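# Flatten the towel on the table, clear of the basket

## Task

Lay the towel out flat as a single layer, entirely on the table and, viewed from overhead, not overlapping the basket anywhere; the basket must end upright with all of its base resting on the table; then release everything and move both hands away.

## Robot and tools

Robot: two arms in a physics simulation. left_arm carries a left hand and is mounted on the +y side, base near (+0.017, +0.305, +0.011) m. right_arm carries a right hand on the -y side, base near (-0.020, -0.360, +0.013) m. Each hand has sixteen motors: index, middle and ring fingers with four hinges each, plus a four-hinge thumb. A camera stand sits behind the arms.

Scene frame: origin at table-top height, midway between the nominal arm bases; +x points out over the table, +y toward left_arm, +z up. Image left/right does not match arm names. Reported hand positions are in metres and orientations are quaternions (w, x, y, z), both in this frame; they may be off by a few centimetres, more at long reach.

Hand point axes (right hand): +z runs along the straight fingers toward the tips, +y points out of the palm face, +x crosses the palm away from the thumb. On the left hand +x points toward the thumb instead. Straight fingertips reach about 0.12 m beyond the hand point along +z. A rigid mast sticks out near the wrist on the palm side and can collide with things.

execute_actions(actions, cameras): actions is a list of actions, each run in turn and lasting 0.5 s. One action is a list of 1 to 15 rows, one row per 1/30 s control step; if fewer than 15 rows are given, the last row repeats for the remaining steps. Every row is a single list of 48 numbers, each in [-1, 1], covering both arms even when only one moves:
1-6: left_arm dx, dy, dz, rx, ry, rz.
7-22: left hand's sixteen motor goals.
23-24: left hand current_limit, speed.
25-30: right_arm dx, dy, dz, rx, ry, rz.
31-46: right hand's sixteen motor goals.
47-48: right hand current_limit, speed.

Arm numbers are offsets, not poses. dx, dy, dz move the hand point along the scene-frame axes; rx, ry, rz form one rotation vector about the hand point, also on scene axes. Scale: 1.0 equals 0.6 m or 180 degrees. Every row in an action is measured from the Hand target held when that action began, not from the previous row, so a constant row means one move; sending the same offset in a later action moves further. Translations longer than 1.0 get shortened along their direction. The controller keeps commanded orientation within 40 degrees of the measured one per step. The arm may stop short of its target; an all-zero action re-requests it, and any leftover gap can be sent as a new offset. The elbow sags under load, so aim somewhat high. Very small moves may not start.

Hand numbers are absolute goals, not offsets: 0 is a real position, so to keep a hand unchanged, resend its hand_goal, current_limit and speed. Motor order, each written as (angle in degrees at +1, at -1; value where straight): index_mcp, index_abd, index_pip, index_dip, middle_mcp, middle_abd, middle_pip, middle_dip, ring_mcp, ring_abd, ring_pip, ring_dip, thumb_cmc, thumb_axl, thumb_mcp, thumb_ipl. Fingers: _mcp (-18, +128; +0.75), _abd (-60, +60; 0.00), _pip (-29, +108; +0.58), _dip (-21, +117; +0.70); moving toward -1 curls toward the palm, and _abd toward -1 swings away from the thumb. Thumb: thumb_cmc (-20, +120; +0.71), toward -1 brings it in front of the palm; thumb_axl (-27, +140; +0.68) rolls it about its own line; thumb_mcp (-69, +109; +0.23) and thumb_ipl (-77, +108; +0.17) bend it. current_limit maps -1..+1 to 0..550 mA for all motors (floor 11 mA); very low values may not lift a finger. speed sets goal travel at (speed+1)/2 of 8.5 rad/s. Initial values: current_limit +0.4, speed -0.6. A finger only squeezes when its goal lies past the object's surface.

cameras: list of names (cam_high, cam_low, cam_left_wrist, cam_right_wrist, or "all"); images come by default only when actions is empty. An unknown name voids the call.

zoom_image(camera, region): enlarges [x0, y0, x1, y1] pixels of that camera's latest image, at most 504 by 504; only cameras in the newest images.
read_manual(section): licence texts only; no motion.
finished_scene(scene): closes the current scene (1 or 2) irreversibly and starts the next; call it only after the towel is spread and both hands have let go and backed off.

Results: end_effector_position and quat per arm, Hand target (base for the next offsets), joint positions, velocities and torques (wrist numbers 3 and 4 wrap at ±28 N m), hand_goal, hand_measured, hand_current_ma, hand_state per motor (moving, goal, blocked, overload), hand_current_limit, hand_speed, motor temperatures, and some intermediate positions during motion.

Avoid: dropping things or releasing moving items; knocking the basket over or off the table; anything falling or being left off the table; slamming into the table or heavy fixed objects; the two hands touching or one gripping the other's fingers; long pushes toward unreachable poses, which heat joint motors (MOTOR HOT at 85 °C, arm falls at 100 °C); finger currents at 495 mA or more for 5 s, which shuts a motor off for 10 s. If an arm stops, hand commands sent meanwhile are lost.

Each tool is called after "Emit:" as name(argument=value, ...), one argument or row to a line, values as JSON.

## Session

Emit:
execute_actions(
  actions=[],
)

Scene clock: 0.00 s.
left_arm: end_effector_position=(+0.5218, -0.0220, +0.2158) hand_goal=(+0.754, +0.000, +0.576, +0.696, +0.754, +0.000, +0.576, +0.696, +0.754, +0.000, +0.576, +0.696, +0.714, +0.678, +0.226, +0.168) hand_measured=(+0.754, +0.000, +0.576, +0.696, +0.754, +0.000, +0.576, +0.696, +0.754, +0.000, +0.576, +0.696, +0.714, +0.678, +0.226, +0.168) hand_current_ma=(+0, +0, +0, +0, +0, +0, +0, +0, +0, +0, +0, +0, +0, +0, +0, +0) hand_state=(goal, goal, goal, goal, goal, goal, goal, goal, goal, goal, goal, goal, goal, goal, goal, goal) hand_current_limit=0.40 hand_speed=-0.60 end_effector_quat_wxyz=(+0.144, +0.819, -0.321, +0.453) | right_arm: end_effector_position=(+0.6704, -0.5755, +0.1470) hand_goal=(+0.754, +0.000, +0.576, +0.696, +0.754, +0.000, +0.576, +0.696, +0.754, +0.000, +0.576, +0.696, +0.714, +0.678, +0.226, +0.168) hand_measured=(+0.754, +0.000, +0.576, +0.696, +0.754, +0.000, +0.576, +0.696, +0.754, +0.000, +0.576, +0.696, +0.714, +0.678, +0.226, +0.168) hand_current_ma=(+0, +0, +0, +0, +0, +0, +0, +0, +0, +0, +0, +0, +0, +0, +0, +0) hand_state=(goal, goal, goal, goal, goal, goal, goal, goal, goal, goal, goal, goal, goal, goal, goal, goal) hand_current_limit=0.40 hand_speed=-0.60 end_effector_quat_wxyz=(+0.698, +0.715, -0.041, +0.027)
Joint positions: left_arm=[-0.359 1.526 1.024 -0.103 0.271 1.819] | right_arm=[-0.061 2.441 1.813 0.023 1.527 0.701]
Joint velocities: within noise
Joint torques (N m): no reading
Motor temperatures (°C): left_arm=[26 37 26 25 23 28] | right_arm=[33 26 38 27 25 27]
Heat: left arm: hottest shoulder 37 °C; right arm: hottest elbow 38 °C.
Hand target: left_arm +0.5306, -0.0265, +0.2395; +0.147, +0.807, -0.319, +0.474 | right_arm +0.6746, -0.5751, +0.1536; +0.698, +0.713, -0.051, +0.035

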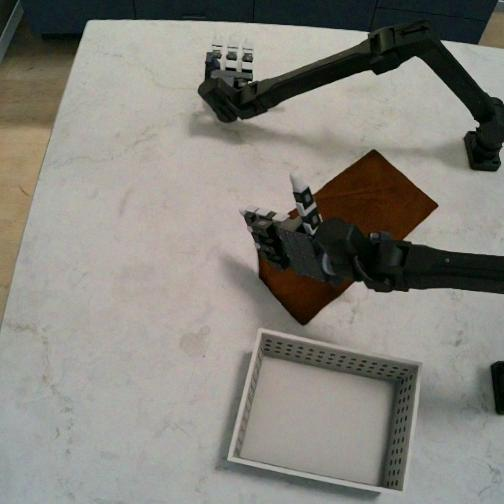

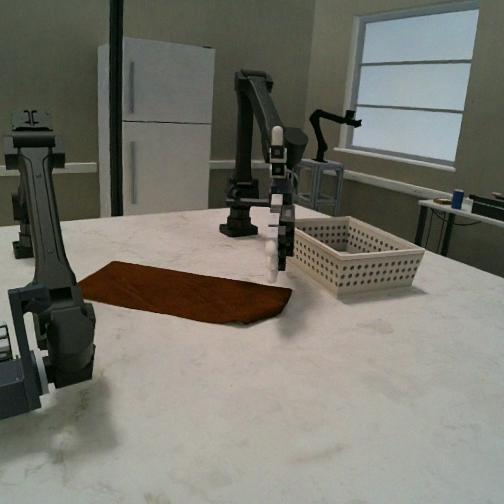

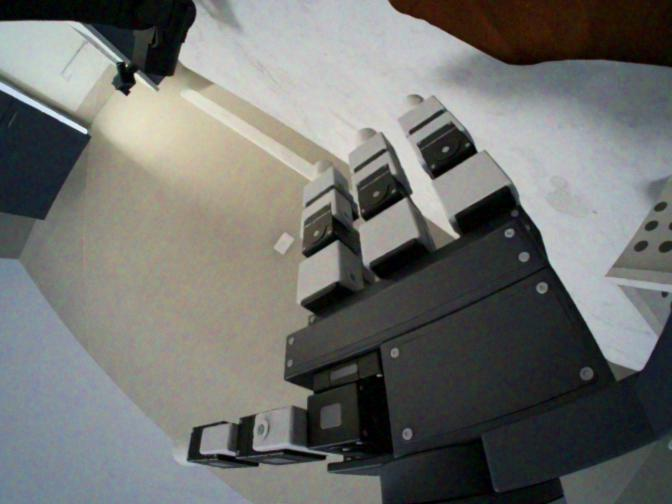

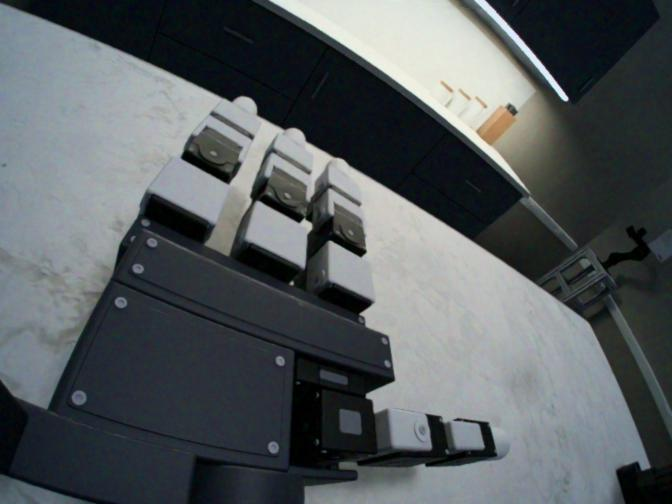

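Emit:
zoom_image(
  camera="cam_high",
  region=[220, 130, 460, 340],
)

Emit:
zoom_image(
  camera="cam_low",
  region=[60, 220, 320, 360],
)

Scaled by 2.100 from the camera's 504x504 image, which has a finer 720x720 frame.

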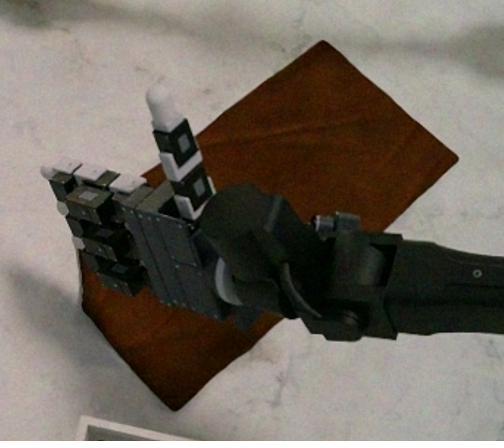

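Scaled by 1.938 from the camera's 504x504 image, which has a finer 720x720 frame.

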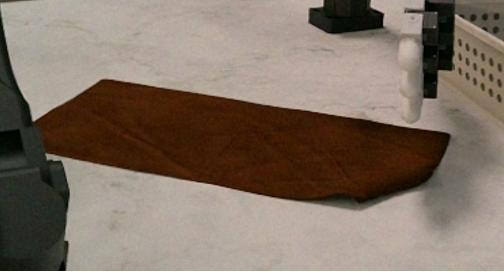

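Emit:
execute_actions(
  actions=[
    [[0,0.03,0.03,0,0,0.02,0.754,0,0.576,0.696,0.754,0,0.576,0.696,0.754,0,0.576,0.696,0.714,0.678,0.226,0.168,0.4,-0.6,0,0,0,0,0,0,0.754,0,0.576,0.696,0.754,0,0.576,0.696,0.754,0,0.576,0.696,0.714,0.678,0.226,0.168,0.4,-0.6],[0,0.06,0.06,0,0,0.04,0.754,0,0.576,0.696,0.754,0,0.576,0.696,0.754,0,0.576,0.696,0.714,0.678,0.226,0.168,0.4,-0.6,0,0,0,0,0,0,0.754,0,0.576,0.696,0.754,0,0.576,0.696,0.754,0,0.576,0.696,0.714,0.678,0.226,0.168,0.4,-0.6],[0,0.12,0.10,0,0,0.08,0.754,0,0.576,0.696,0.754,0,0.576,0.696,0.754,0,0.576,0.696,0.714,0.678,0.226,0.168,0.4,-0.6,0,0,0,0,0,0,0.754,0,0.576,0.696,0.754,0,0.576,0.696,0.754,0,0.576,0.696,0.714,0.678,0.226,0.168,0.4,-0.6]],
    [[-0.01,0.12,0.05,0,0,0.08,0.754,0,0.576,0.696,0.754,0,0.576,0.696,0.754,0,0.576,0.696,0.714,0.678,0.226,0.168,0.4,-0.6,0,0,0,0,0,0,0.754,0,0.576,0.696,0.754,0,0.576,0.696,0.754,0,0.576,0.696,0.714,0.678,0.226,0.168,0.4,-0.6]],
    [[-0.03,0.12,0.05,0,0,0.08,0.754,0,0.576,0.696,0.754,0,0.576,0.696,0.754,0,0.576,0.696,0.714,0.678,0.226,0.168,0.4,-0.6,0,0,0,0,0,0,0.754,0,0.576,0.696,0.754,0,0.576,0.696,0.754,0,0.576,0.696,0.714,0.678,0.226,0.168,0.4,-0.6]],
    [[-0.05,0.14,0.05,0,0,0.08,0.754,0,0.576,0.696,0.754,0,0.576,0.696,0.754,0,0.576,0.696,0.714,0.678,0.226,0.168,0.4,-0.6,0,0,0,0,0,0,0.754,0,0.576,0.696,0.754,0,0.576,0.696,0.754,0,0.576,0.696,0.714,0.678,0.226,0.168,0.4,-0.6]],
    [[-0.05,0.14,0.0,0,0,0.08,0.754,0,0.576,0.696,0.754,0,0.576,0.696,0.754,0,0.576,0.696,0.714,0.678,0.226,0.168,0.4,-0.6,0,0,0,0,0,0,0.754,0,0.576,0.696,0.754,0,0.576,0.696,0.754,0,0.576,0.696,0.714,0.678,0.226,0.168,0.4,-0.6]],
  ],
  cameras=["all"],
)

Scene clock: 66.90 s.
left_arm: end_effector_position=(+0.4466, +0.3603, +0.3855) hand_goal=(+0.754, +0.000, +0.576, +0.696, +0.754, +0.000, +0.576, +0.696, +0.754, +0.000, +0.576, +0.696, +0.714, +0.678, +0.226, +0.168) hand_measured=(+0.754, -0.002, +0.574, +0.696, +0.754, -0.002, +0.574, +0.696, +0.752, -0.002, +0.574, +0.696, +0.714, +0.678, +0.224, +0.168) hand_current_ma=(+0, +0, +0, +0, +0, +0, +0, +0, +0, +0, +0, +0, +0, +0, +0, +0) hand_state=(goal, goal, goal, goal, goal, goal, goal, goal, goal, goal, goal, goal, goal, goal, goal, goal) hand_current_limit=0.40 hand_speed=-0.60 end_effector_quat_wxyz=(-0.166, +0.842, +0.212, +0.468) | right_arm: end_effector_position=(+0.6704, -0.5755, +0.1470) hand_goal=(+0.754, +0.000, +0.576, +0.696, +0.754, +0.000, +0.576, +0.696, +0.754, +0.000, +0.576, +0.696, +0.714, +0.678, +0.226, +0.168) hand_measured=(+0.762, +0.000, +0.576, +0.696, +0.762, +0.000, +0.576, +0.696, +0.762, +0.000, +0.576, +0.696, +0.722, +0.678, +0.226, +0.168) hand_current_ma=(+7, +0, +0, +0, +7, +0, +0, +0, +7, +0, +0, +0, +6, +0, +0, +0) hand_state=(goal, goal, goal, goal, goal, goal, goal, goal, goal, goal, goal, goal, goal, goal, goal, goal) hand_current_limit=0.40 hand_speed=-0.60 end_effector_quat_wxyz=(+0.698, +0.715, -0.041, +0.027)
Joint positions: left_arm=[0.157 0.816 0.913 -0.67 -0.364 1.439] | right_arm=[-0.061 2.441 1.813 0.023 1.527 0.701]
Joint torques (N m): left_arm=[-0.26 -3.6 10.03 1.61 0.04 -0.34] | right_arm=[-0.03 -24.35 8.75 1.1 0.61 -0.11]
Motor temperatures (°C): left_arm=[26 37 33 25 23 26] | right_arm=[31 29 42 27 25 26]
Heat: left arm: hottest shoulder 37 °C; right arm: hottest elbow 42 °C.
Hand target: left_arm +0.4466, +0.3575, +0.3895; -0.160, +0.841, +0.216, +0.470 | right_arm +0.6746, -0.5751, +0.1536; +0.698, +0.713, -0.051, +0.035
Off the commanded pose: left_arm 0.005 m, 1 deg | right_arm 0.008 m, 1 deg.
Step readings (end_effector_position of left_arm | right_arm):
0: (+0.5218, -0.0220, +0.2158) | (+0.6704, -0.5755, +0.1470)
1: (+0.5212, -0.0223, +0.2169) | (+0.6704, -0.5755, +0.1470)
2: (+0.5232, -0.0195, +0.2171) | (+0.6704, -0.5755, +0.1470)
4: (+0.5272, -0.0026, +0.2241) | (+0.6704, -0.5755, +0.1470)
8: (+0.5271, +0.0378, +0.2761) | (+0.6704, -0.5755, +0.1470)
15: (+0.5267, +0.0532, +0.3013) | (+0.6704, -0.5755, +0.1470)
16: (+0.5284, +0.0559, +0.2971) | (+0.6704, -0.5755, +0.1470)
17: (+0.5303, +0.0658, +0.2926) | (+0.6704, -0.5755, +0.1470)
19: (+0.5271, +0.0914, +0.2895) | (+0.6704, -0.5755, +0.1470)
23: (+0.5257, +0.1220, +0.3138) | (+0.6704, -0.5755, +0.1470)
30: (+0.5233, +0.1235, +0.3213) | (+0.6704, -0.5755, +0.1470)
31: (+0.5238, +0.1272, +0.3211) | (+0.6704, -0.5755, +0.1470)
32: (+0.5225, +0.1376, +0.3189) | (+0.6704, -0.5755, +0.1470)
34: (+0.5157, +0.1651, +0.3227) | (+0.6704, -0.5755, +0.1470)
38: (+0.5058, +0.1935, +0.3513) | (+0.6704, -0.5755, +0.1470)
45: (+0.5036, +0.1920, +0.3527) | (+0.6704, -0.5755, +0.1470)
46: (+0.5037, +0.1974, +0.3504) | (+0.6704, -0.5755, +0.1470)
47: (+0.4999, +0.2089, +0.3466) | (+0.6704, -0.5755, +0.1470)
49: (+0.4891, +0.2400, +0.3500) | (+0.6704, -0.5755, +0.1470)
53: (+0.4751, +0.2787, +0.3760) | (+0.6704, -0.5755, +0.1470)
60: (+0.4731, +0.2760, +0.3751) | (+0.6704, -0.5755, +0.1470)
61: (+0.4734, +0.2818, +0.3738) | (+0.6704, -0.5755, +0.1470)
62: (+0.4703, +0.2939, +0.3716) | (+0.6704, -0.5755, +0.1470)
64: (+0.4603, +0.3256, +0.3705) | (+0.6704, -0.5755, +0.1470)
68: (+0.4473, +0.3642, +0.3834) | (+0.6704, -0.5755, +0.1470)
75: (+0.4466, +0.3603, +0.3854) | (+0.6704, -0.5755, +0.1470)

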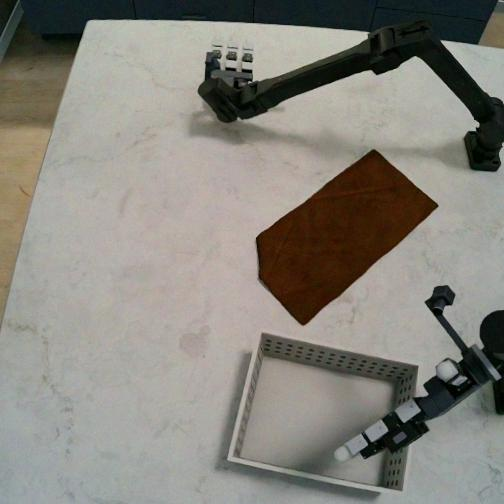

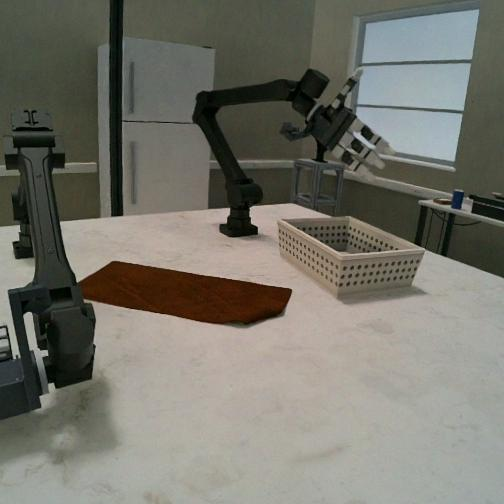

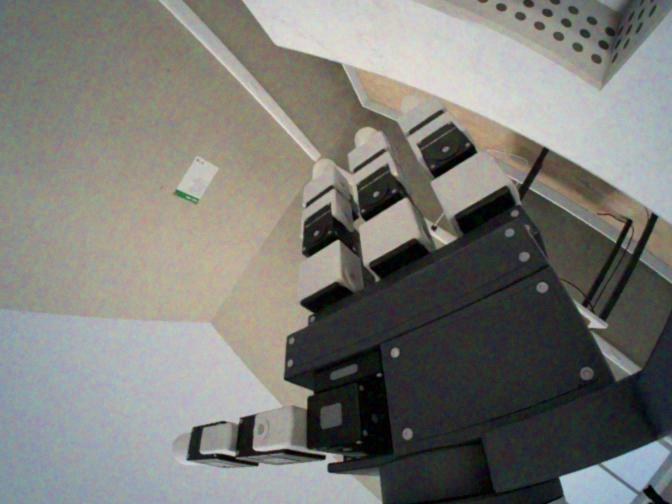

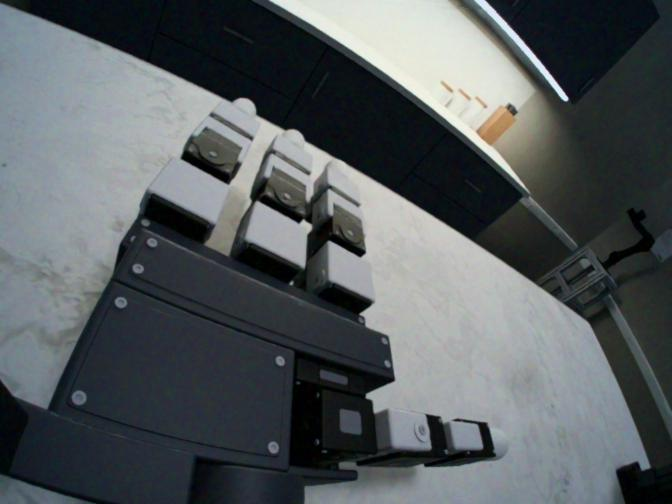

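Emit:
zoom_image(
  camera="cam_high",
  region=[240, 140, 450, 340],
)

Emit:
zoom_image(
  camera="cam_low",
  region=[60, 240, 310, 345],
)

Emit:
zoom_image(
  camera="cam_high",
  region=[245, 220, 325, 335],
)

Scaled by 2.400 from the camera's 504x504 image, which has a finer 720x720 frame.

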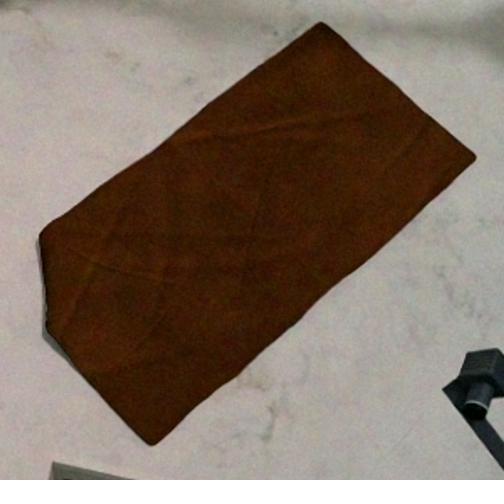

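Scaled by 2.016 from the camera's 504x504 image, which has a finer 720x720 frame.

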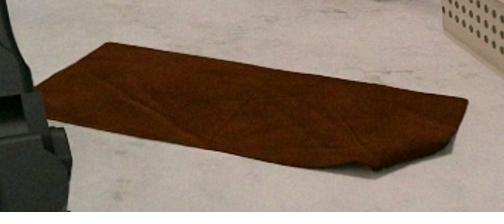

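Scaled by 4.383 from the camera's 504x504 image, which has a finer 720x720 frame.

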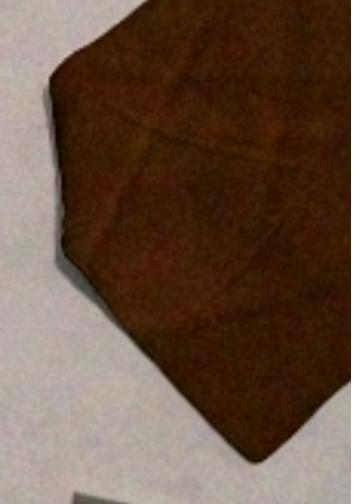

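Emit:
zoom_image(
  camera="cam_low",
  region=[190, 270, 310, 340],
)

Emit:
zoom_image(
  camera="cam_low",
  region=[70, 250, 190, 320],
)

Emit:
zoom_image(
  camera="cam_high",
  region=[340, 140, 450, 250],
)

Scaled by 4.200 from the camera's 504x504 image, which has a finer 720x720 frame.

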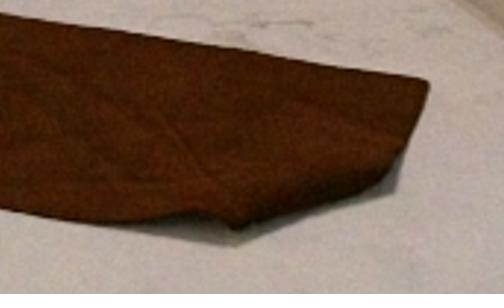

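Scaled by 4.200 from the camera's 504x504 image, which has a finer 720x720 frame.

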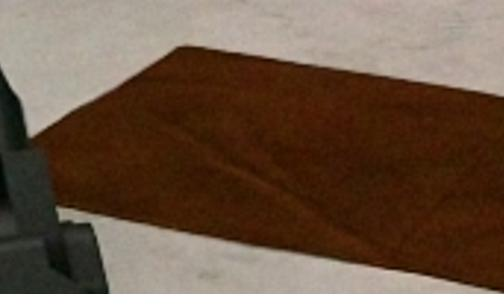

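Scaled by 4.582 from the camera's 504x504 image, which has a finer 720x720 frame.

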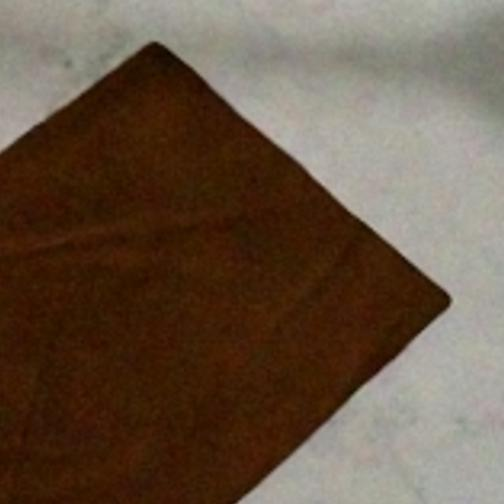

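Emit:
execute_actions(
  actions=[
    [[0,0,0,0,0,0,0.754,-0.4,0.576,0.696,0.754,0.0,0.576,0.696,0.754,-0.3,0.576,0.696,0.714,0.678,0.226,0.168,0.0,-0.6,0,0,0,0,0,0,0.754,0,0.576,0.696,0.754,0,0.576,0.696,0.754,0,0.576,0.696,0.714,0.678,0.226,0.168,0.4,-0.6]],
    [[0,0,0,0,0,0,0.754,-0.4,0.576,0.696,0.754,0.0,0.576,0.696,0.754,-0.3,0.576,0.696,0.714,0.678,0.226,0.168,0.0,-0.6,0,0,0,0,0,0,0.754,0,0.576,0.696,0.754,0,0.576,0.696,0.754,0,0.576,0.696,0.714,0.678,0.226,0.168,0.4,-0.6]],
  ],
  cameras=["cam_left_wrist"],
)

Emit:
zoom_image(
  camera="cam_left_wrist",
  region=[270, 60, 570, 320],
)

Scene clock: 193.73 s.
left_arm: end_effector_position=(+0.4466, +0.3603, +0.3855) hand_goal=(+0.754, -0.400, +0.576, +0.696, +0.754, +0.000, +0.576, +0.696, +0.754, -0.300, +0.576, +0.696, +0.714, +0.678, +0.226, +0.168) hand_measured=(+0.754, -0.264, +0.574, +0.696, +0.754, -0.058, +0.574, +0.696, +0.752, -0.300, +0.574, +0.696, +0.714, +0.678, +0.224, +0.168) hand_current_ma=(+0, +208, +0, +0, +0, -41, +0, +0, +0, +0, +0, +0, +0, +0, +0, +0) hand_state=(goal, blocked, goal, goal, goal, blocked, goal, goal, goal, goal, goal, goal, goal, goal, goal, goal) hand_current_limit=0.00 hand_speed=-0.60 end_effector_quat_wxyz=(-0.166, +0.842, +0.212, +0.468) | right_arm: end_effector_position=(+0.6704, -0.5755, +0.1470) hand_goal=(+0.754, +0.000, +0.576, +0.696, +0.754, +0.000, +0.576, +0.696, +0.754, +0.000, +0.576, +0.696, +0.714, +0.678, +0.226, +0.168) hand_measured=(+0.762, +0.000, +0.576, +0.696, +0.762, +0.000, +0.576, +0.696, +0.762, +0.000, +0.576, +0.696, +0.722, +0.678, +0.226, +0.168) hand_current_ma=(+7, +0, +0, +0, +7, +0, +0, +0, +7, +0, +0, +0, +6, +0, +0, +0) hand_state=(goal, goal, goal, goal, goal, goal, goal, goal, goal, goal, goal, goal, goal, goal, goal, goal) hand_current_limit=0.40 hand_speed=-0.60 end_effector_quat_wxyz=(+0.698, +0.715, -0.041, +0.027)
Joint positions: left_arm=[0.157 0.816 0.913 -0.67 -0.364 1.439] | right_arm=[-0.061 2.441 1.813 0.023 1.527 0.701]
Joint torques (N m): left_arm=[-0.26 -3.49 10.04 1.59 0.04 -0.33] | right_arm=[-0.09 -24.23 8.75 1.11 0.6 -0.11]
Heat: left arm: hottest shoulder 35 °C; right arm: hottest elbow 44 °C.
Hand target: left_arm +0.4466, +0.3575, +0.3895; -0.160, +0.841, +0.216, +0.470 | right_arm +0.6746, -0.5751, +0.1536; +0.698, +0.713, -0.051, +0.035
Off the commanded pose: left_arm 0.005 m, 1 deg | right_arm 0.008 m, 1 deg.
Step readings (end_effector_position of left_arm | right_arm):
0: (+0.4466, +0.3603, +0.3855) | (+0.6704, -0.5755, +0.1470)
1: (+0.4466, +0.3603, +0.3855) | (+0.6704, -0.5755, +0.1470)
2: (+0.4466, +0.3603, +0.3855) | (+0.6704, -0.5755, +0.1470)
4: (+0.4466, +0.3603, +0.3855) | (+0.6704, -0.5755, +0.1470)
8: (+0.4466, +0.3603, +0.3855) | (+0.6704, -0.5755, +0.1470)
15: (+0.4466, +0.3603, +0.3855) | (+0.6704, -0.5755, +0.1470)
16: (+0.4466, +0.3603, +0.3855) | (+0.6704, -0.5755, +0.1470)
17: (+0.4466, +0.3603, +0.3855) | (+0.6704, -0.5755, +0.1470)
19: (+0.4466, +0.3603, +0.3855) | (+0.6704, -0.5755, +0.1470)
23: (+0.4466, +0.3603, +0.3855) | (+0.6704, -0.5755, +0.1470)
30: (+0.4466, +0.3603, +0.3855) | (+0.6704, -0.5755, +0.1470)
Images, in order (width x height): cam_left_wrist 672x504.

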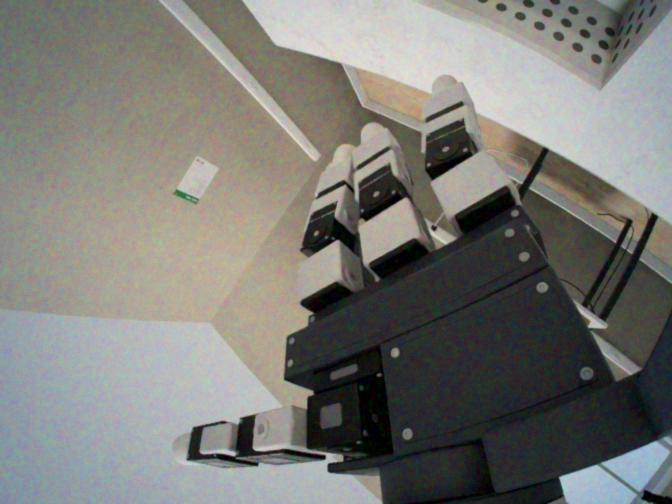

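Scaled by 1.680 from the camera's 672x504 image, which has a finer 960x720 frame.

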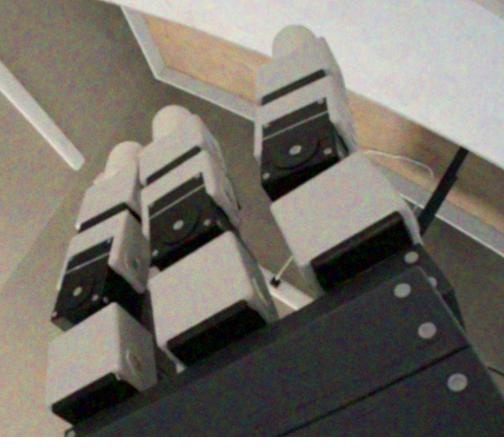

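Emit:
execute_actions(
  actions=[
    [[0,0,0,0,0,0,0.754,0,0.576,0.696,0.754,0,0.576,0.696,0.754,0,0.576,0.696,0.714,0.678,0.226,0.168,0.4,-0.6,-0.0322,0.0163,0.1703,0,0,0,0.754,0,0.576,0.696,0.754,0,0.576,0.696,0.754,0,0.576,0.696,0.714,0.678,0.226,0.168,0.4,-0.6]],
    [[0,0,0,0,0,0,0.754,0,0.576,0.696,0.754,0,0.576,0.696,0.754,0,0.576,0.696,0.714,0.678,0.226,0.168,0.4,-0.6,-0.0322,0.0163,0.1703,0,0,0,0.754,0,0.576,0.696,0.754,0,0.576,0.696,0.754,0,0.576,0.696,0.714,0.678,0.226,0.168,0.4,-0.6]],
    [[0,0,0,0,0,0,0.754,0,0.576,0.696,0.754,0,0.576,0.696,0.754,0,0.576,0.696,0.714,0.678,0.226,0.168,0.4,-0.6,-0.0108,0.016,-0.0262,0.132,0.0255,0.0342,0.754,0,0.576,0.696,0.754,0,0.576,0.696,0.754,0,0.576,0.696,0.714,0.678,0.226,0.168,0.4,-0.6]],
    [[0,0,0,0,0,0,0.754,0,0.576,0.696,0.754,0,0.576,0.696,0.754,0,0.576,0.696,0.714,0.678,0.226,0.168,0.4,-0.6,-0.0207,0.0742,-0.0642,0.132,0.0255,0.0342,0.754,0,0.576,0.696,0.754,0,0.576,0.696,0.754,0,0.576,0.696,0.714,0.678,0.226,0.168,0.4,-0.6]],
    [[0,0,0,0,0,0,0.754,0,0.576,0.696,0.754,0,0.576,0.696,0.754,0,0.576,0.696,0.714,0.678,0.226,0.168,0.4,-0.6,-0.0362,0.1275,-0.078,0.132,0.0255,0.0342,0.754,0,0.576,0.696,0.754,0,0.576,0.696,0.754,0,0.576,0.696,0.714,0.678,0.226,0.168,0.4,-0.6]],
  ],
  cameras=["cam_high", "cam_right_wrist"],
)

Scene clock: 329.37 s.
left_arm: end_effector_position=(+0.4466, +0.3603, +0.3855) hand_goal=(+0.754, +0.000, +0.576, +0.696, +0.754, +0.000, +0.576, +0.696, +0.754, +0.000, +0.576, +0.696, +0.714, +0.678, +0.226, +0.168) hand_measured=(+0.754, -0.010, +0.574, +0.696, +0.754, -0.010, +0.574, +0.696, +0.752, -0.010, +0.574, +0.696, +0.714, +0.678, +0.224, +0.168) hand_current_ma=(+0, -1, +0, +0, +0, -1, +0, +0, +0, -1, +0, +0, +0, +0, +0, +0) hand_state=(goal, goal, goal, goal, goal, goal, goal, goal, goal, goal, goal, goal, goal, goal, goal, goal) hand_current_limit=0.40 hand_speed=-0.60 end_effector_quat_wxyz=(-0.166, +0.842, +0.212, +0.468) | right_arm: end_effector_position=(+0.5970, -0.4158, +0.2431) hand_goal=(+0.754, +0.000, +0.576, +0.696, +0.754, +0.000, +0.576, +0.696, +0.754, +0.000, +0.576, +0.696, +0.714, +0.678, +0.226, +0.168) hand_measured=(+0.760, +0.000, +0.576, +0.696, +0.760, +0.000, +0.576, +0.696, +0.760, +0.000, +0.576, +0.696, +0.720, +0.678, +0.222, +0.168) hand_current_ma=(+5, +0, +0, +0, +4, +0, +0, +0, +4, +0, +0, +0, +4, +0, -3, +0) hand_state=(goal, goal, goal, goal, goal, goal, goal, goal, goal, goal, goal, goal, goal, goal, goal, goal) hand_current_limit=0.40 hand_speed=-0.60 end_effector_quat_wxyz=(+0.140, +0.981, +0.132, +0.014)
Joint positions: left_arm=[0.157 0.816 0.913 -0.67 -0.364 1.439] | right_arm=[0.12 1.953 1.928 -1.514 0.281 1.425]
Joint torques (N m): left_arm=[-0.26 -3.55 10.07 1.58 0.04 -0.33] | right_arm=[-0.5 -21.48 8.36 -0.24 0.31 -0.02]
Heat: left arm: hottest shoulder 34 °C; right arm: hottest elbow 44 °C.
Hand target: left_arm +0.4466, +0.3575, +0.3895; -0.160, +0.841, +0.216, +0.470 | right_arm +0.5954, -0.4249, +0.2570; +0.142, +0.982, +0.125, +0.024
Off the commanded pose: left_arm 0.005 m, 1 deg | right_arm 0.017 m, 1 deg.
Step readings (end_effector_position of left_arm | right_arm):
0: (+0.4466, +0.3603, +0.3855) | (+0.6704, -0.5755, +0.1470)
1: (+0.4466, +0.3603, +0.3855) | (+0.6697, -0.5755, +0.1498)
2: (+0.4466, +0.3603, +0.3855) | (+0.6645, -0.5740, +0.1546)
4: (+0.4466, +0.3603, +0.3855) | (+0.6553, -0.5733, +0.1727)
8: (+0.4466, +0.3603, +0.3855) | (+0.6483, -0.5728, +0.2313)
15: (+0.4466, +0.3603, +0.3855) | (+0.6443, -0.5725, +0.2710)
16: (+0.4466, +0.3603, +0.3855) | (+0.6445, -0.5725, +0.2717)
17: (+0.4466, +0.3603, +0.3855) | (+0.6433, -0.5712, +0.2739)
19: (+0.4466, +0.3603, +0.3855) | (+0.6393, -0.5697, +0.2855)
23: (+0.4466, +0.3603, +0.3855) | (+0.6305, -0.5660, +0.3295)
30: (+0.4466, +0.3603, +0.3855) | (+0.6244, -0.5635, +0.3589)
31: (+0.4466, +0.3603, +0.3855) | (+0.6291, -0.5653, +0.3513)
32: (+0.4466, +0.3603, +0.3855) | (+0.6369, -0.5702, +0.3395)
34: (+0.4466, +0.3603, +0.3855) | (+0.6339, -0.5668, +0.3226)
38: (+0.4466, +0.3603, +0.3855) | (+0.6321, -0.5545, +0.3086)
45: (+0.4466, +0.3603, +0.3855) | (+0.6286, -0.5403, +0.3356)
46: (+0.4466, +0.3603, +0.3855) | (+0.6306, -0.5417, +0.3306)
47: (+0.4466, +0.3603, +0.3855) | (+0.6306, -0.5384, +0.3069)
49: (+0.4466, +0.3603, +0.3855) | (+0.6172, -0.5251, +0.2884)
53: (+0.4466, +0.3603, +0.3855) | (+0.6115, -0.4993, +0.2948)
60: (+0.4466, +0.3603, +0.3855) | (+0.6107, -0.4931, +0.3047)
61: (+0.4466, +0.3603, +0.3855) | (+0.6103, -0.4896, +0.2929)
62: (+0.4466, +0.3603, +0.3855) | (+0.6064, -0.4728, +0.2647)
64: (+0.4466, +0.3603, +0.3855) | (+0.5979, -0.4504, +0.2443)
68: (+0.4466, +0.3603, +0.3855) | (+0.5974, -0.4225, +0.2397)
75: (+0.4466, +0.3603, +0.3855) | (+0.5973, -0.4148, +0.2422)
Images, in order (width x height): cam_high 504x504, cam_right_wrist 672x504.

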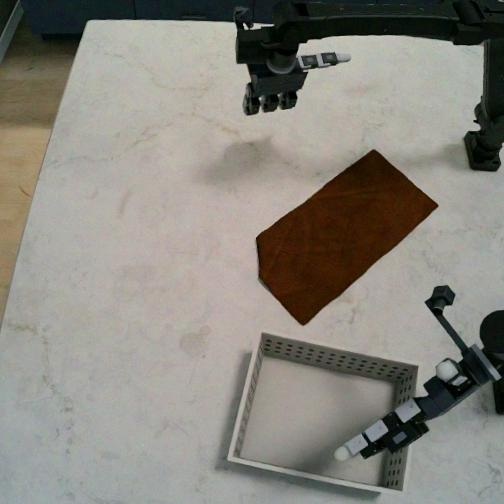

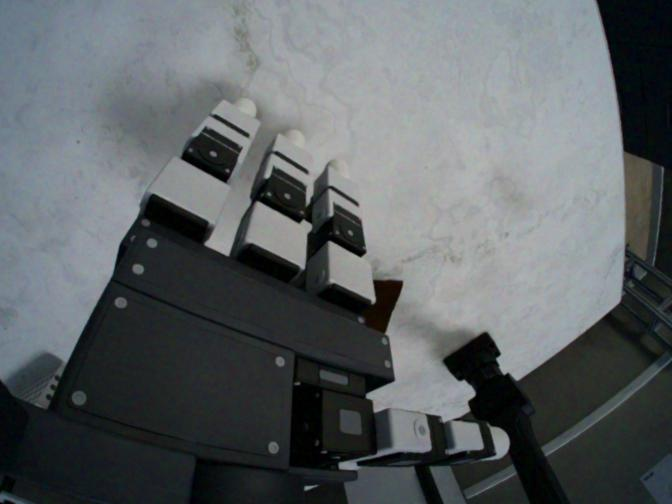

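Emit:
execute_actions(
  actions=[
    [[0,0,0,0,0,0,0.754,0,0.576,0.696,0.754,0,0.576,0.696,0.754,0,0.576,0.696,0.714,0.678,0.226,0.168,0.4,-0.6,-0.0373,0.1667,-0.061,0.132,0.0255,0.0342,0.754,0,0.576,0.696,0.754,0,0.576,0.696,0.754,0,0.576,0.696,0.714,0.678,0.226,0.168,0.4,-0.6]],
    [[0,0,0,0,0,0,0.754,0,0.576,0.696,0.754,0,0.576,0.696,0.754,0,0.576,0.696,0.714,0.678,0.226,0.168,0.4,-0.6,-0.0713,0.1837,-0.0505,0.132,0.0255,0.0342,0.754,0,0.576,0.696,0.754,0,0.576,0.696,0.754,0,0.576,0.696,0.714,0.678,0.226,0.168,0.4,-0.6]],
    [[0,0,0,0,0,0,0.754,0,0.576,0.696,0.754,0,0.576,0.696,0.754,0,0.576,0.696,0.714,0.678,0.226,0.168,0.4,-0.6,-0.0678,0.1755,-0.0102,0.132,0.0255,0.0342,0.754,0,0.576,0.696,0.754,0,0.576,0.696,0.754,0,0.576,0.696,0.714,0.678,0.226,0.168,0.4,-0.6]],
    [[0,0,0,0,0,0,0.754,0,0.576,0.696,0.754,0,0.576,0.696,0.754,0,0.576,0.696,0.714,0.678,0.226,0.168,0.4,-0.6,-0.0655,0.1493,0.0365,0.13,0.0249,0.0334,-0.0685,-0.093,0.0657,0.4276,0.754,0,0.576,0.696,0.754,0,0.576,0.696,-0.571,0.678,0.337,0.0054,0.4,-0.6]],
    [[0,0,0,0,0,0,0.754,0,0.576,0.696,0.754,0,0.576,0.696,0.754,0,0.576,0.696,0.714,0.678,0.226,0.168,0.4,-0.6,0,0,0,0,0,0,-0.0685,-0.093,0.0657,0.4276,0.754,0,0.576,0.696,0.754,0,0.576,0.696,-0.571,0.678,0.337,0.0054,0.4,-0.6]],
  ],
  cameras=["cam_high", "cam_right_wrist", "cam_low"],
)

Scene clock: 341.23 s.
left_arm: end_effector_position=(+0.4466, +0.3603, +0.3855) hand_goal=(+0.754, +0.000, +0.576, +0.696, +0.754, +0.000, +0.576, +0.696, +0.754, +0.000, +0.576, +0.696, +0.714, +0.678, +0.226, +0.168) hand_measured=(+0.754, -0.010, +0.574, +0.696, +0.754, -0.010, +0.574, +0.696, +0.752, -0.010, +0.574, +0.696, +0.714, +0.678, +0.224, +0.168) hand_current_ma=(+0, -1, +0, +0, +0, -1, +0, +0, +0, -1, +0, +0, +0, +0, +0, +0) hand_state=(goal, goal, goal, goal, goal, goal, goal, goal, goal, goal, goal, goal, goal, goal, goal, goal) hand_current_limit=0.40 hand_speed=-0.60 end_effector_quat_wxyz=(-0.166, +0.842, +0.212, +0.468) | right_arm: end_effector_position=(+0.4402, -0.0175, +0.2070) hand_goal=(-0.068, -0.092, +0.066, +0.428, +0.754, +0.000, +0.576, +0.696, +0.754, +0.000, +0.576, +0.696, -0.570, +0.678, +0.338, +0.006) hand_measured=(-0.068, -0.086, +0.068, +0.430, +0.746, +0.002, +0.574, +0.696, +0.746, +0.002, +0.574, +0.696, -0.562, +0.678, +0.334, +0.008) hand_current_ma=(+0, +4, +1, +1, -6, +0, -1, +0, -7, +0, -1, +0, +7, +0, -4, +1) hand_state=(goal, goal, goal, goal, goal, goal, goal, goal, goal, goal, goal, goal, goal, goal, goal, goal) hand_current_limit=0.40 hand_speed=-0.60 end_effector_quat_wxyz=(-0.639, +0.722, +0.265, -0.016)
Joint positions: left_arm=[0.157 0.816 0.913 -0.67 -0.364 1.439] | right_arm=[0.362 1.82 1.569 -1.364 -1.386 1.198]
Joint torques (N m): left_arm=[-0.26 -3.55 10.04 1.58 0.04 -0.33] | right_arm=[-0.56 -16.26 8.29 0.06 -1.14 -0.27]
Heat: left arm: hottest shoulder 34 °C; right arm: hottest elbow 44 °C.
Hand target: left_arm +0.4466, +0.3575, +0.3895; -0.160, +0.841, +0.216, +0.470 | right_arm +0.4502, -0.0198, +0.2058; -0.643, +0.718, +0.268, -0.005
Off the commanded pose: left_arm 0.005 m, 1 deg | right_arm 0.010 m, 1 deg.
Step readings (end_effector_position of left_arm | right_arm):
0: (+0.4466, +0.3603, +0.3855) | (+0.5970, -0.4158, +0.2431)
1: (+0.4466, +0.3603, +0.3855) | (+0.5966, -0.4080, +0.2349)
2: (+0.4466, +0.3603, +0.3855) | (+0.5910, -0.3831, +0.2169)
4: (+0.4466, +0.3603, +0.3855) | (+0.5780, -0.3514, +0.2049)
8: (+0.4466, +0.3603, +0.3855) | (+0.5707, -0.3214, +0.2080)
15: (+0.4466, +0.3603, +0.3855) | (+0.5704, -0.3153, +0.2119)
16: (+0.4466, +0.3603, +0.3855) | (+0.5692, -0.3059, +0.2061)
17: (+0.4466, +0.3603, +0.3855) | (+0.5593, -0.2768, +0.1959)
19: (+0.4466, +0.3603, +0.3855) | (+0.5353, -0.2442, +0.1873)
23: (+0.4466, +0.3603, +0.3855) | (+0.5187, -0.2184, +0.1802)
30: (+0.4466, +0.3603, +0.3855) | (+0.5206, -0.2086, +0.1800)
31: (+0.4466, +0.3603, +0.3855) | (+0.5184, -0.1987, +0.1789)
32: (+0.4466, +0.3603, +0.3855) | (+0.5104, -0.1688, +0.1810)
34: (+0.4466, +0.3603, +0.3855) | (+0.4936, -0.1375, +0.1849)
38: (+0.4466, +0.3603, +0.3855) | (+0.4815, -0.1147, +0.1763)
45: (+0.4466, +0.3603, +0.3855) | (+0.4785, -0.1053, +0.1756)
46: (+0.4466, +0.3603, +0.3855) | (+0.4770, -0.0968, +0.1794)
47: (+0.4466, +0.3603, +0.3855) | (+0.4688, -0.0723, +0.1939)
49: (+0.4466, +0.3603, +0.3855) | (+0.4553, -0.0485, +0.2097)
53: (+0.4466, +0.3603, +0.3855) | (+0.4441, -0.0270, +0.2068)
60: (+0.4466, +0.3603, +0.3855) | (+0.4390, -0.0171, +0.2069)
61: (+0.4466, +0.3603, +0.3855) | (+0.4395, -0.0178, +0.2069)
62: (+0.4466, +0.3603, +0.3855) | (+0.4396, -0.0178, +0.2069)
64: (+0.4466, +0.3603, +0.3855) | (+0.4397, -0.0177, +0.2069)
68: (+0.4466, +0.3603, +0.3855) | (+0.4400, -0.0176, +0.2069)
75: (+0.4466, +0.3603, +0.3855) | (+0.4402, -0.0175, +0.2070)
Images, in order (width x height): cam_high 504x504, cam_low 504x504, cam_right_wrist 672x504.

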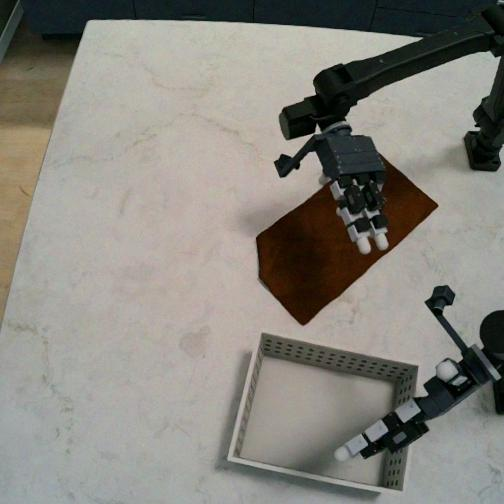

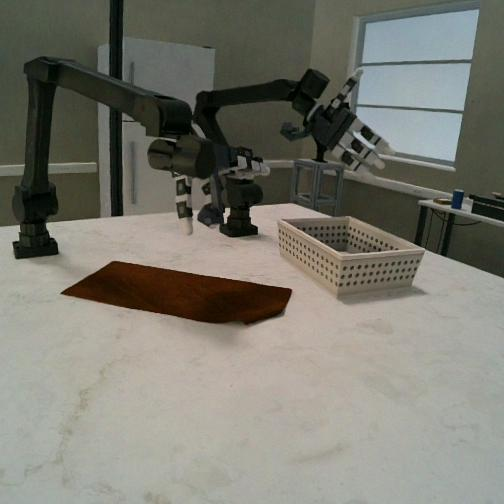

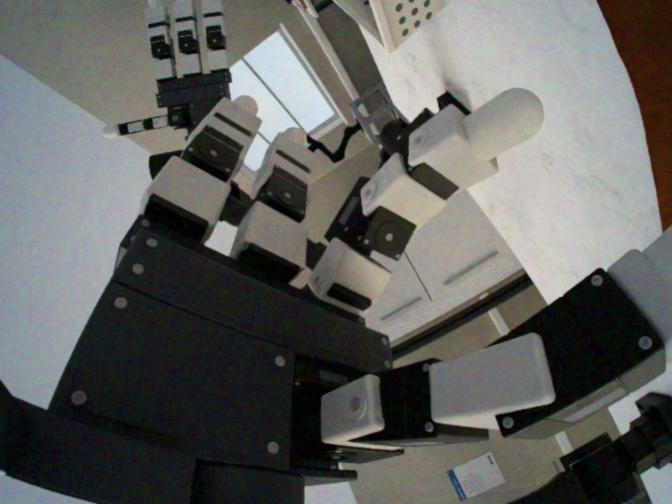

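Emit:
execute_actions(
  actions=[
    [[0,0,0,0,0,0,0.754,0,0.576,0.696,0.754,0,0.576,0.696,0.754,0,0.576,0.696,0.714,0.678,0.226,0.168,0.4,-0.6,0.02,0,-0.1,0,0,0,-0.0685,-0.093,0.0657,0.4276,0.754,0,0.576,0.696,0.754,0,0.576,0.696,-0.571,0.678,0.337,0.0054,0.4,-0.6]],
    [[0,0,0,0,0,0,0.754,0,0.576,0.696,0.754,0,0.576,0.696,0.754,0,0.576,0.696,0.714,0.678,0.226,0.168,0.4,-0.6,0.01,0,-0.1,0,0,0,-0.0685,-0.093,0.0657,0.4276,0.754,0,0.576,0.696,0.754,0,0.576,0.696,-0.571,0.678,0.337,0.0054,0.4,-0.6]],
  ],
  cameras=["cam_high", "cam_low", "cam_right_wrist"],
)

Emit:
zoom_image(
  camera="cam_low",
  region=[70, 200, 300, 340],
)

Emit:
zoom_image(
  camera="cam_high",
  region=[240, 90, 450, 340],
)

Scene clock: 379.00 s.
left_arm: end_effector_position=(+0.4466, +0.3603, +0.3855) hand_goal=(+0.754, +0.000, +0.576, +0.696, +0.754, +0.000, +0.576, +0.696, +0.754, +0.000, +0.576, +0.696, +0.714, +0.678, +0.226, +0.168) hand_measured=(+0.754, -0.010, +0.574, +0.696, +0.754, -0.010, +0.574, +0.696, +0.752, -0.010, +0.574, +0.696, +0.714, +0.678, +0.224, +0.168) hand_current_ma=(+0, -1, +0, +0, +0, -1, +0, +0, +0, -1, +0, +0, +0, +0, +0, +0) hand_state=(goal, goal, goal, goal, goal, goal, goal, goal, goal, goal, goal, goal, goal, goal, goal, goal) hand_current_limit=0.40 hand_speed=-0.60 end_effector_quat_wxyz=(-0.166, +0.842, +0.212, +0.468) | right_arm: end_effector_position=(+0.4554, -0.0172, +0.0823) hand_goal=(-0.068, -0.092, +0.066, +0.428, +0.754, +0.000, +0.576, +0.696, +0.754, +0.000, +0.576, +0.696, -0.570, +0.678, +0.338, +0.006) hand_measured=(-0.068, -0.086, +0.068, +0.430, +0.746, +0.002, +0.574, +0.696, +0.744, +0.002, +0.574, +0.696, -0.564, +0.678, +0.334, +0.008) hand_current_ma=(+0, +4, +1, +1, -8, +0, -1, +0, -9, +0, -1, +0, +5, +0, -3, +1) hand_state=(goal, goal, goal, goal, goal, goal, goal, goal, goal, goal, goal, goal, goal, goal, goal, goal) hand_current_limit=0.40 hand_speed=-0.60 end_effector_quat_wxyz=(-0.641, +0.722, +0.259, -0.025)
Joint positions: left_arm=[0.157 0.816 0.913 -0.67 -0.364 1.439] | right_arm=[0.351 2.002 1.493 -1.2 -1.392 1.125]
Joint torques (N m): left_arm=[-0.26 -3.55 10.04 1.59 0.04 -0.33] | right_arm=[-0.73 -19.43 7.58 0.55 -0.9 -0.2]
Heat: left arm: hottest shoulder 34 °C; right arm: hottest elbow 43 °C.
Hand target: left_arm +0.4466, +0.3575, +0.3895; -0.160, +0.841, +0.216, +0.470 | right_arm +0.4682, -0.0198, +0.0858; -0.643, +0.718, +0.268, -0.005
Off the commanded pose: left_arm 0.005 m, 1 deg | right_arm 0.014 m, 3 deg.
Step readings (end_effector_position of left_arm | right_arm):
0: (+0.4466, +0.3603, +0.3855) | (+0.4402, -0.0175, +0.2070)
1: (+0.4466, +0.3603, +0.3855) | (+0.4412, -0.0169, +0.2047)
2: (+0.4466, +0.3603, +0.3855) | (+0.4429, -0.0157, +0.2025)
4: (+0.4466, +0.3603, +0.3855) | (+0.4459, -0.0163, +0.1863)
8: (+0.4466, +0.3603, +0.3855) | (+0.4475, -0.0175, +0.1518)
15: (+0.4466, +0.3603, +0.3855) | (+0.4485, -0.0180, +0.1373)
16: (+0.4466, +0.3603, +0.3855) | (+0.4497, -0.0176, +0.1353)
17: (+0.4466, +0.3603, +0.3855) | (+0.4522, -0.0166, +0.1314)
19: (+0.4466, +0.3603, +0.3855) | (+0.4556, -0.0162, +0.1193)
23: (+0.4466, +0.3603, +0.3855) | (+0.4552, -0.0164, +0.0925)
30: (+0.4466, +0.3603, +0.3855) | (+0.4554, -0.0172, +0.0823)
Images, in order (width x height): cam_high 504x504, cam_low 504x504, cam_right_wrist 672x504.

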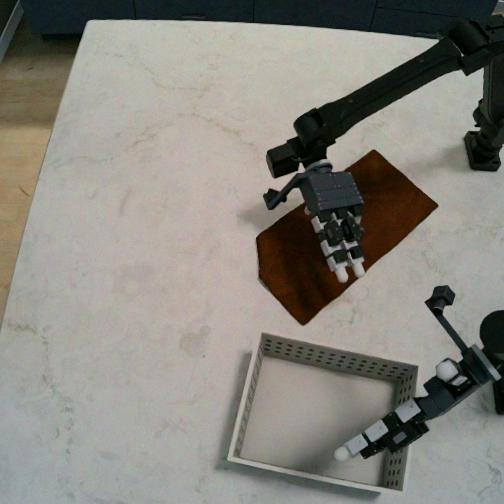

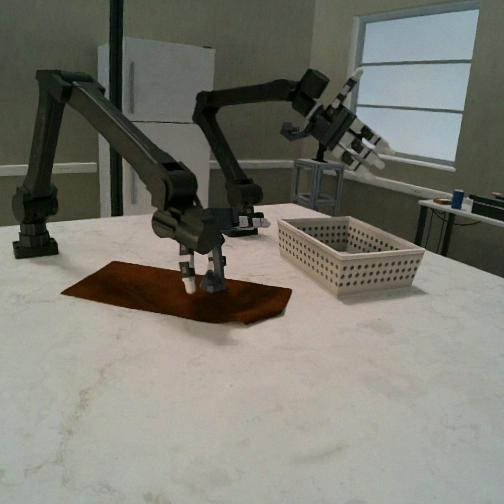

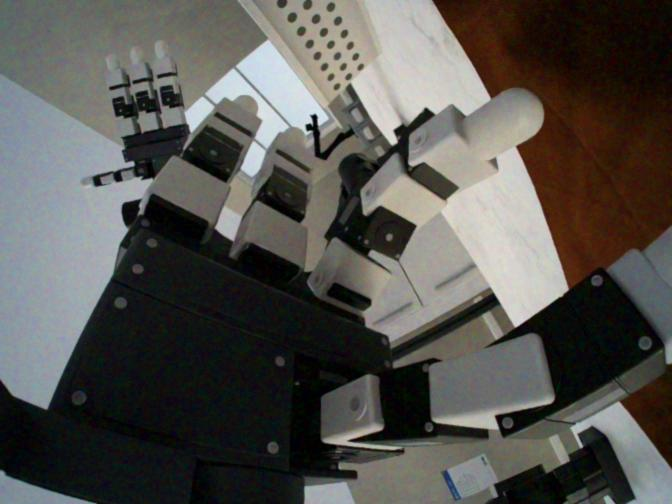

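Scaled by 2.191 from the camera's 504x504 image, which has a finer 720x720 frame.

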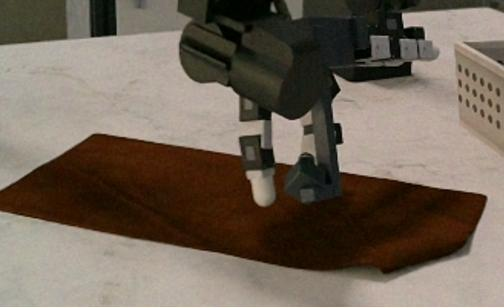

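Scaled by 2.016 from the camera's 504x504 image, which has a finer 720x720 frame.

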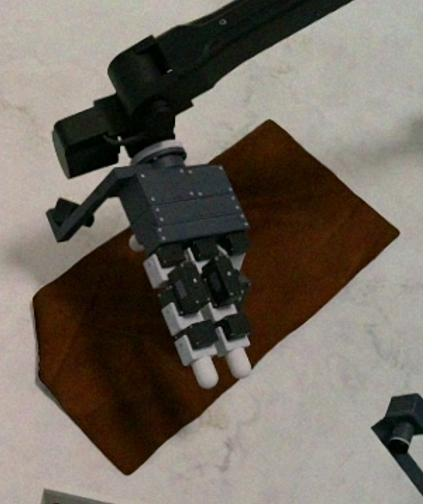

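Emit:
execute_actions(
  actions=[
    [[0,0,0,0,0,0,0.754,0,0.576,0.696,0.754,0,0.576,0.696,0.754,0,0.576,0.696,0.714,0.678,0.226,0.168,0.4,-0.6,0.05,0.073,-0.025,0,0,0,-0.0685,-0.093,0.0657,0.4276,0.754,0,0.576,0.696,0.754,0,0.576,0.696,-0.571,0.678,0.337,0.0054,0.4,-0.6]],
    [[0,0,0,0,0,0,0.754,0,0.576,0.696,0.754,0,0.576,0.696,0.754,0,0.576,0.696,0.714,0.678,0.226,0.168,0.4,-0.6,0.003,0,-0.01,0,0,0,-0.0685,-0.093,0.0657,0.4276,0.754,0,0.576,0.696,0.754,0,0.576,0.696,-0.571,0.678,0.337,0.0054,0.4,-0.6]],
  ],
  cameras=["cam_high", "cam_low", "cam_right_wrist"],
)

Emit:
zoom_image(
  camera="cam_low",
  region=[130, 230, 300, 340],
)

Emit:
zoom_image(
  camera="cam_high",
  region=[240, 150, 400, 340],
)

Scene clock: 400.90 s.
left_arm: end_effector_position=(+0.4466, +0.3603, +0.3855) hand_goal=(+0.754, +0.000, +0.576, +0.696, +0.754, +0.000, +0.576, +0.696, +0.754, +0.000, +0.576, +0.696, +0.714, +0.678, +0.226, +0.168) hand_measured=(+0.754, -0.010, +0.574, +0.696, +0.754, -0.010, +0.574, +0.696, +0.752, -0.010, +0.574, +0.696, +0.714, +0.678, +0.224, +0.168) hand_current_ma=(+0, -1, +0, +0, +0, -1, +0, +0, +0, -1, +0, +0, +0, +0, +0, +0) hand_state=(goal, goal, goal, goal, goal, goal, goal, goal, goal, goal, goal, goal, goal, goal, goal, goal) hand_current_limit=0.40 hand_speed=-0.60 end_effector_quat_wxyz=(-0.166, +0.842, +0.212, +0.468) | right_arm: end_effector_position=(+0.4961, +0.0225, +0.0630) hand_goal=(-0.068, -0.092, +0.066, +0.428, +0.754, +0.000, +0.576, +0.696, +0.754, +0.000, +0.576, +0.696, -0.570, +0.678, +0.338, +0.006) hand_measured=(-0.070, -0.086, +0.068, +0.430, +0.746, +0.002, +0.574, +0.696, +0.744, +0.002, +0.574, +0.696, -0.566, +0.678, +0.334, +0.008) hand_current_ma=(-1, +3, +1, +1, -9, +1, -1, +0, -10, +1, -1, +0, +3, +0, -2, +1) hand_state=(goal, goal, goal, goal, goal, goal, goal, goal, goal, goal, goal, goal, goal, goal, goal, goal) hand_current_limit=0.40 hand_speed=-0.60 end_effector_quat_wxyz=(-0.643, +0.719, +0.265, -0.011)
Joint positions: left_arm=[0.157 0.816 0.913 -0.67 -0.364 1.439] | right_arm=[0.388 2.091 1.585 -0.93 -1.395 1.372]
Joint torques (N m): left_arm=[-0.26 -3.55 10.06 1.58 0.04 -0.33] | right_arm=[0.5 -21.01 7.2 0.95 -0.76 0.1]
Heat: left arm: hottest elbow 34 °C; right arm: hottest elbow 43 °C.
Hand target: left_arm +0.4466, +0.3575, +0.3895; -0.160, +0.841, +0.216, +0.470 | right_arm +0.5000, +0.0240, +0.0648; -0.643, +0.718, +0.268, -0.005
Off the commanded pose: left_arm 0.005 m, 1 deg | right_arm 0.005 m, 1 deg.
Step readings (end_effector_position of left_arm | right_arm):
0: (+0.4466, +0.3603, +0.3855) | (+0.4554, -0.0172, +0.0823)
1: (+0.4466, +0.3603, +0.3855) | (+0.4566, -0.0159, +0.0820)
2: (+0.4466, +0.3603, +0.3855) | (+0.4647, -0.0125, +0.0820)
4: (+0.4466, +0.3603, +0.3855) | (+0.4838, -0.0005, +0.0779)
8: (+0.4466, +0.3603, +0.3855) | (+0.4944, +0.0116, +0.0678)
15: (+0.4466, +0.3603, +0.3855) | (+0.4935, +0.0214, +0.0661)
16: (+0.4466, +0.3603, +0.3855) | (+0.4945, +0.0218, +0.0662)
17: (+0.4466, +0.3603, +0.3855) | (+0.4952, +0.0221, +0.0662)
19: (+0.4466, +0.3603, +0.3855) | (+0.4972, +0.0229, +0.0664)
23: (+0.4466, +0.3603, +0.3855) | (+0.4977, +0.0232, +0.0656)
30: (+0.4466, +0.3603, +0.3855) | (+0.4967, +0.0227, +0.0635)
Images, in order (width x height): cam_high 504x504, cam_low 504x504, cam_right_wrist 672x504.

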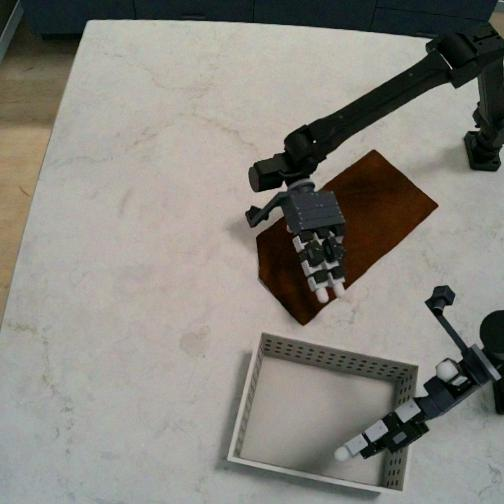

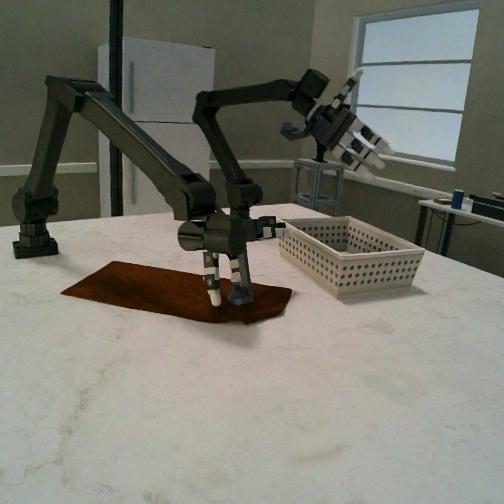

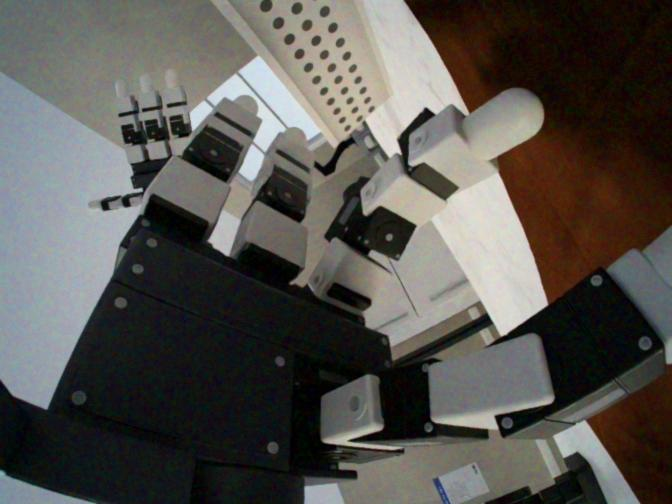

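Scaled by 2.965 from the camera's 504x504 image, which has a finer 720x720 frame.

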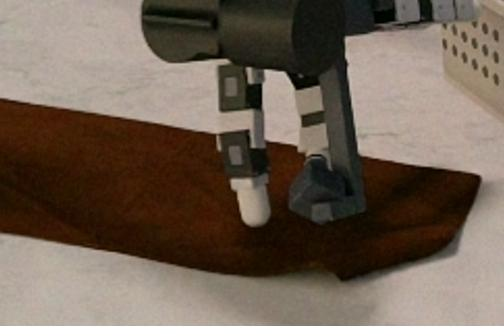

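Scaled by 2.653 from the camera's 504x504 image, which has a finer 720x720 frame.

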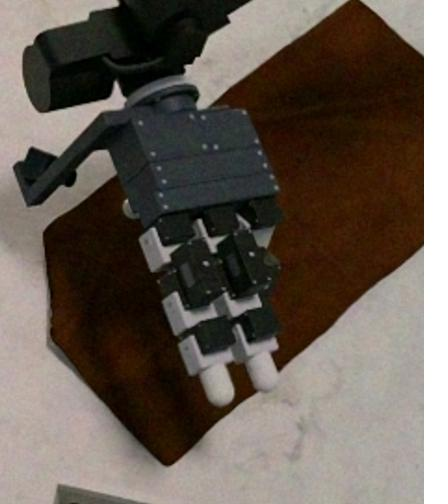

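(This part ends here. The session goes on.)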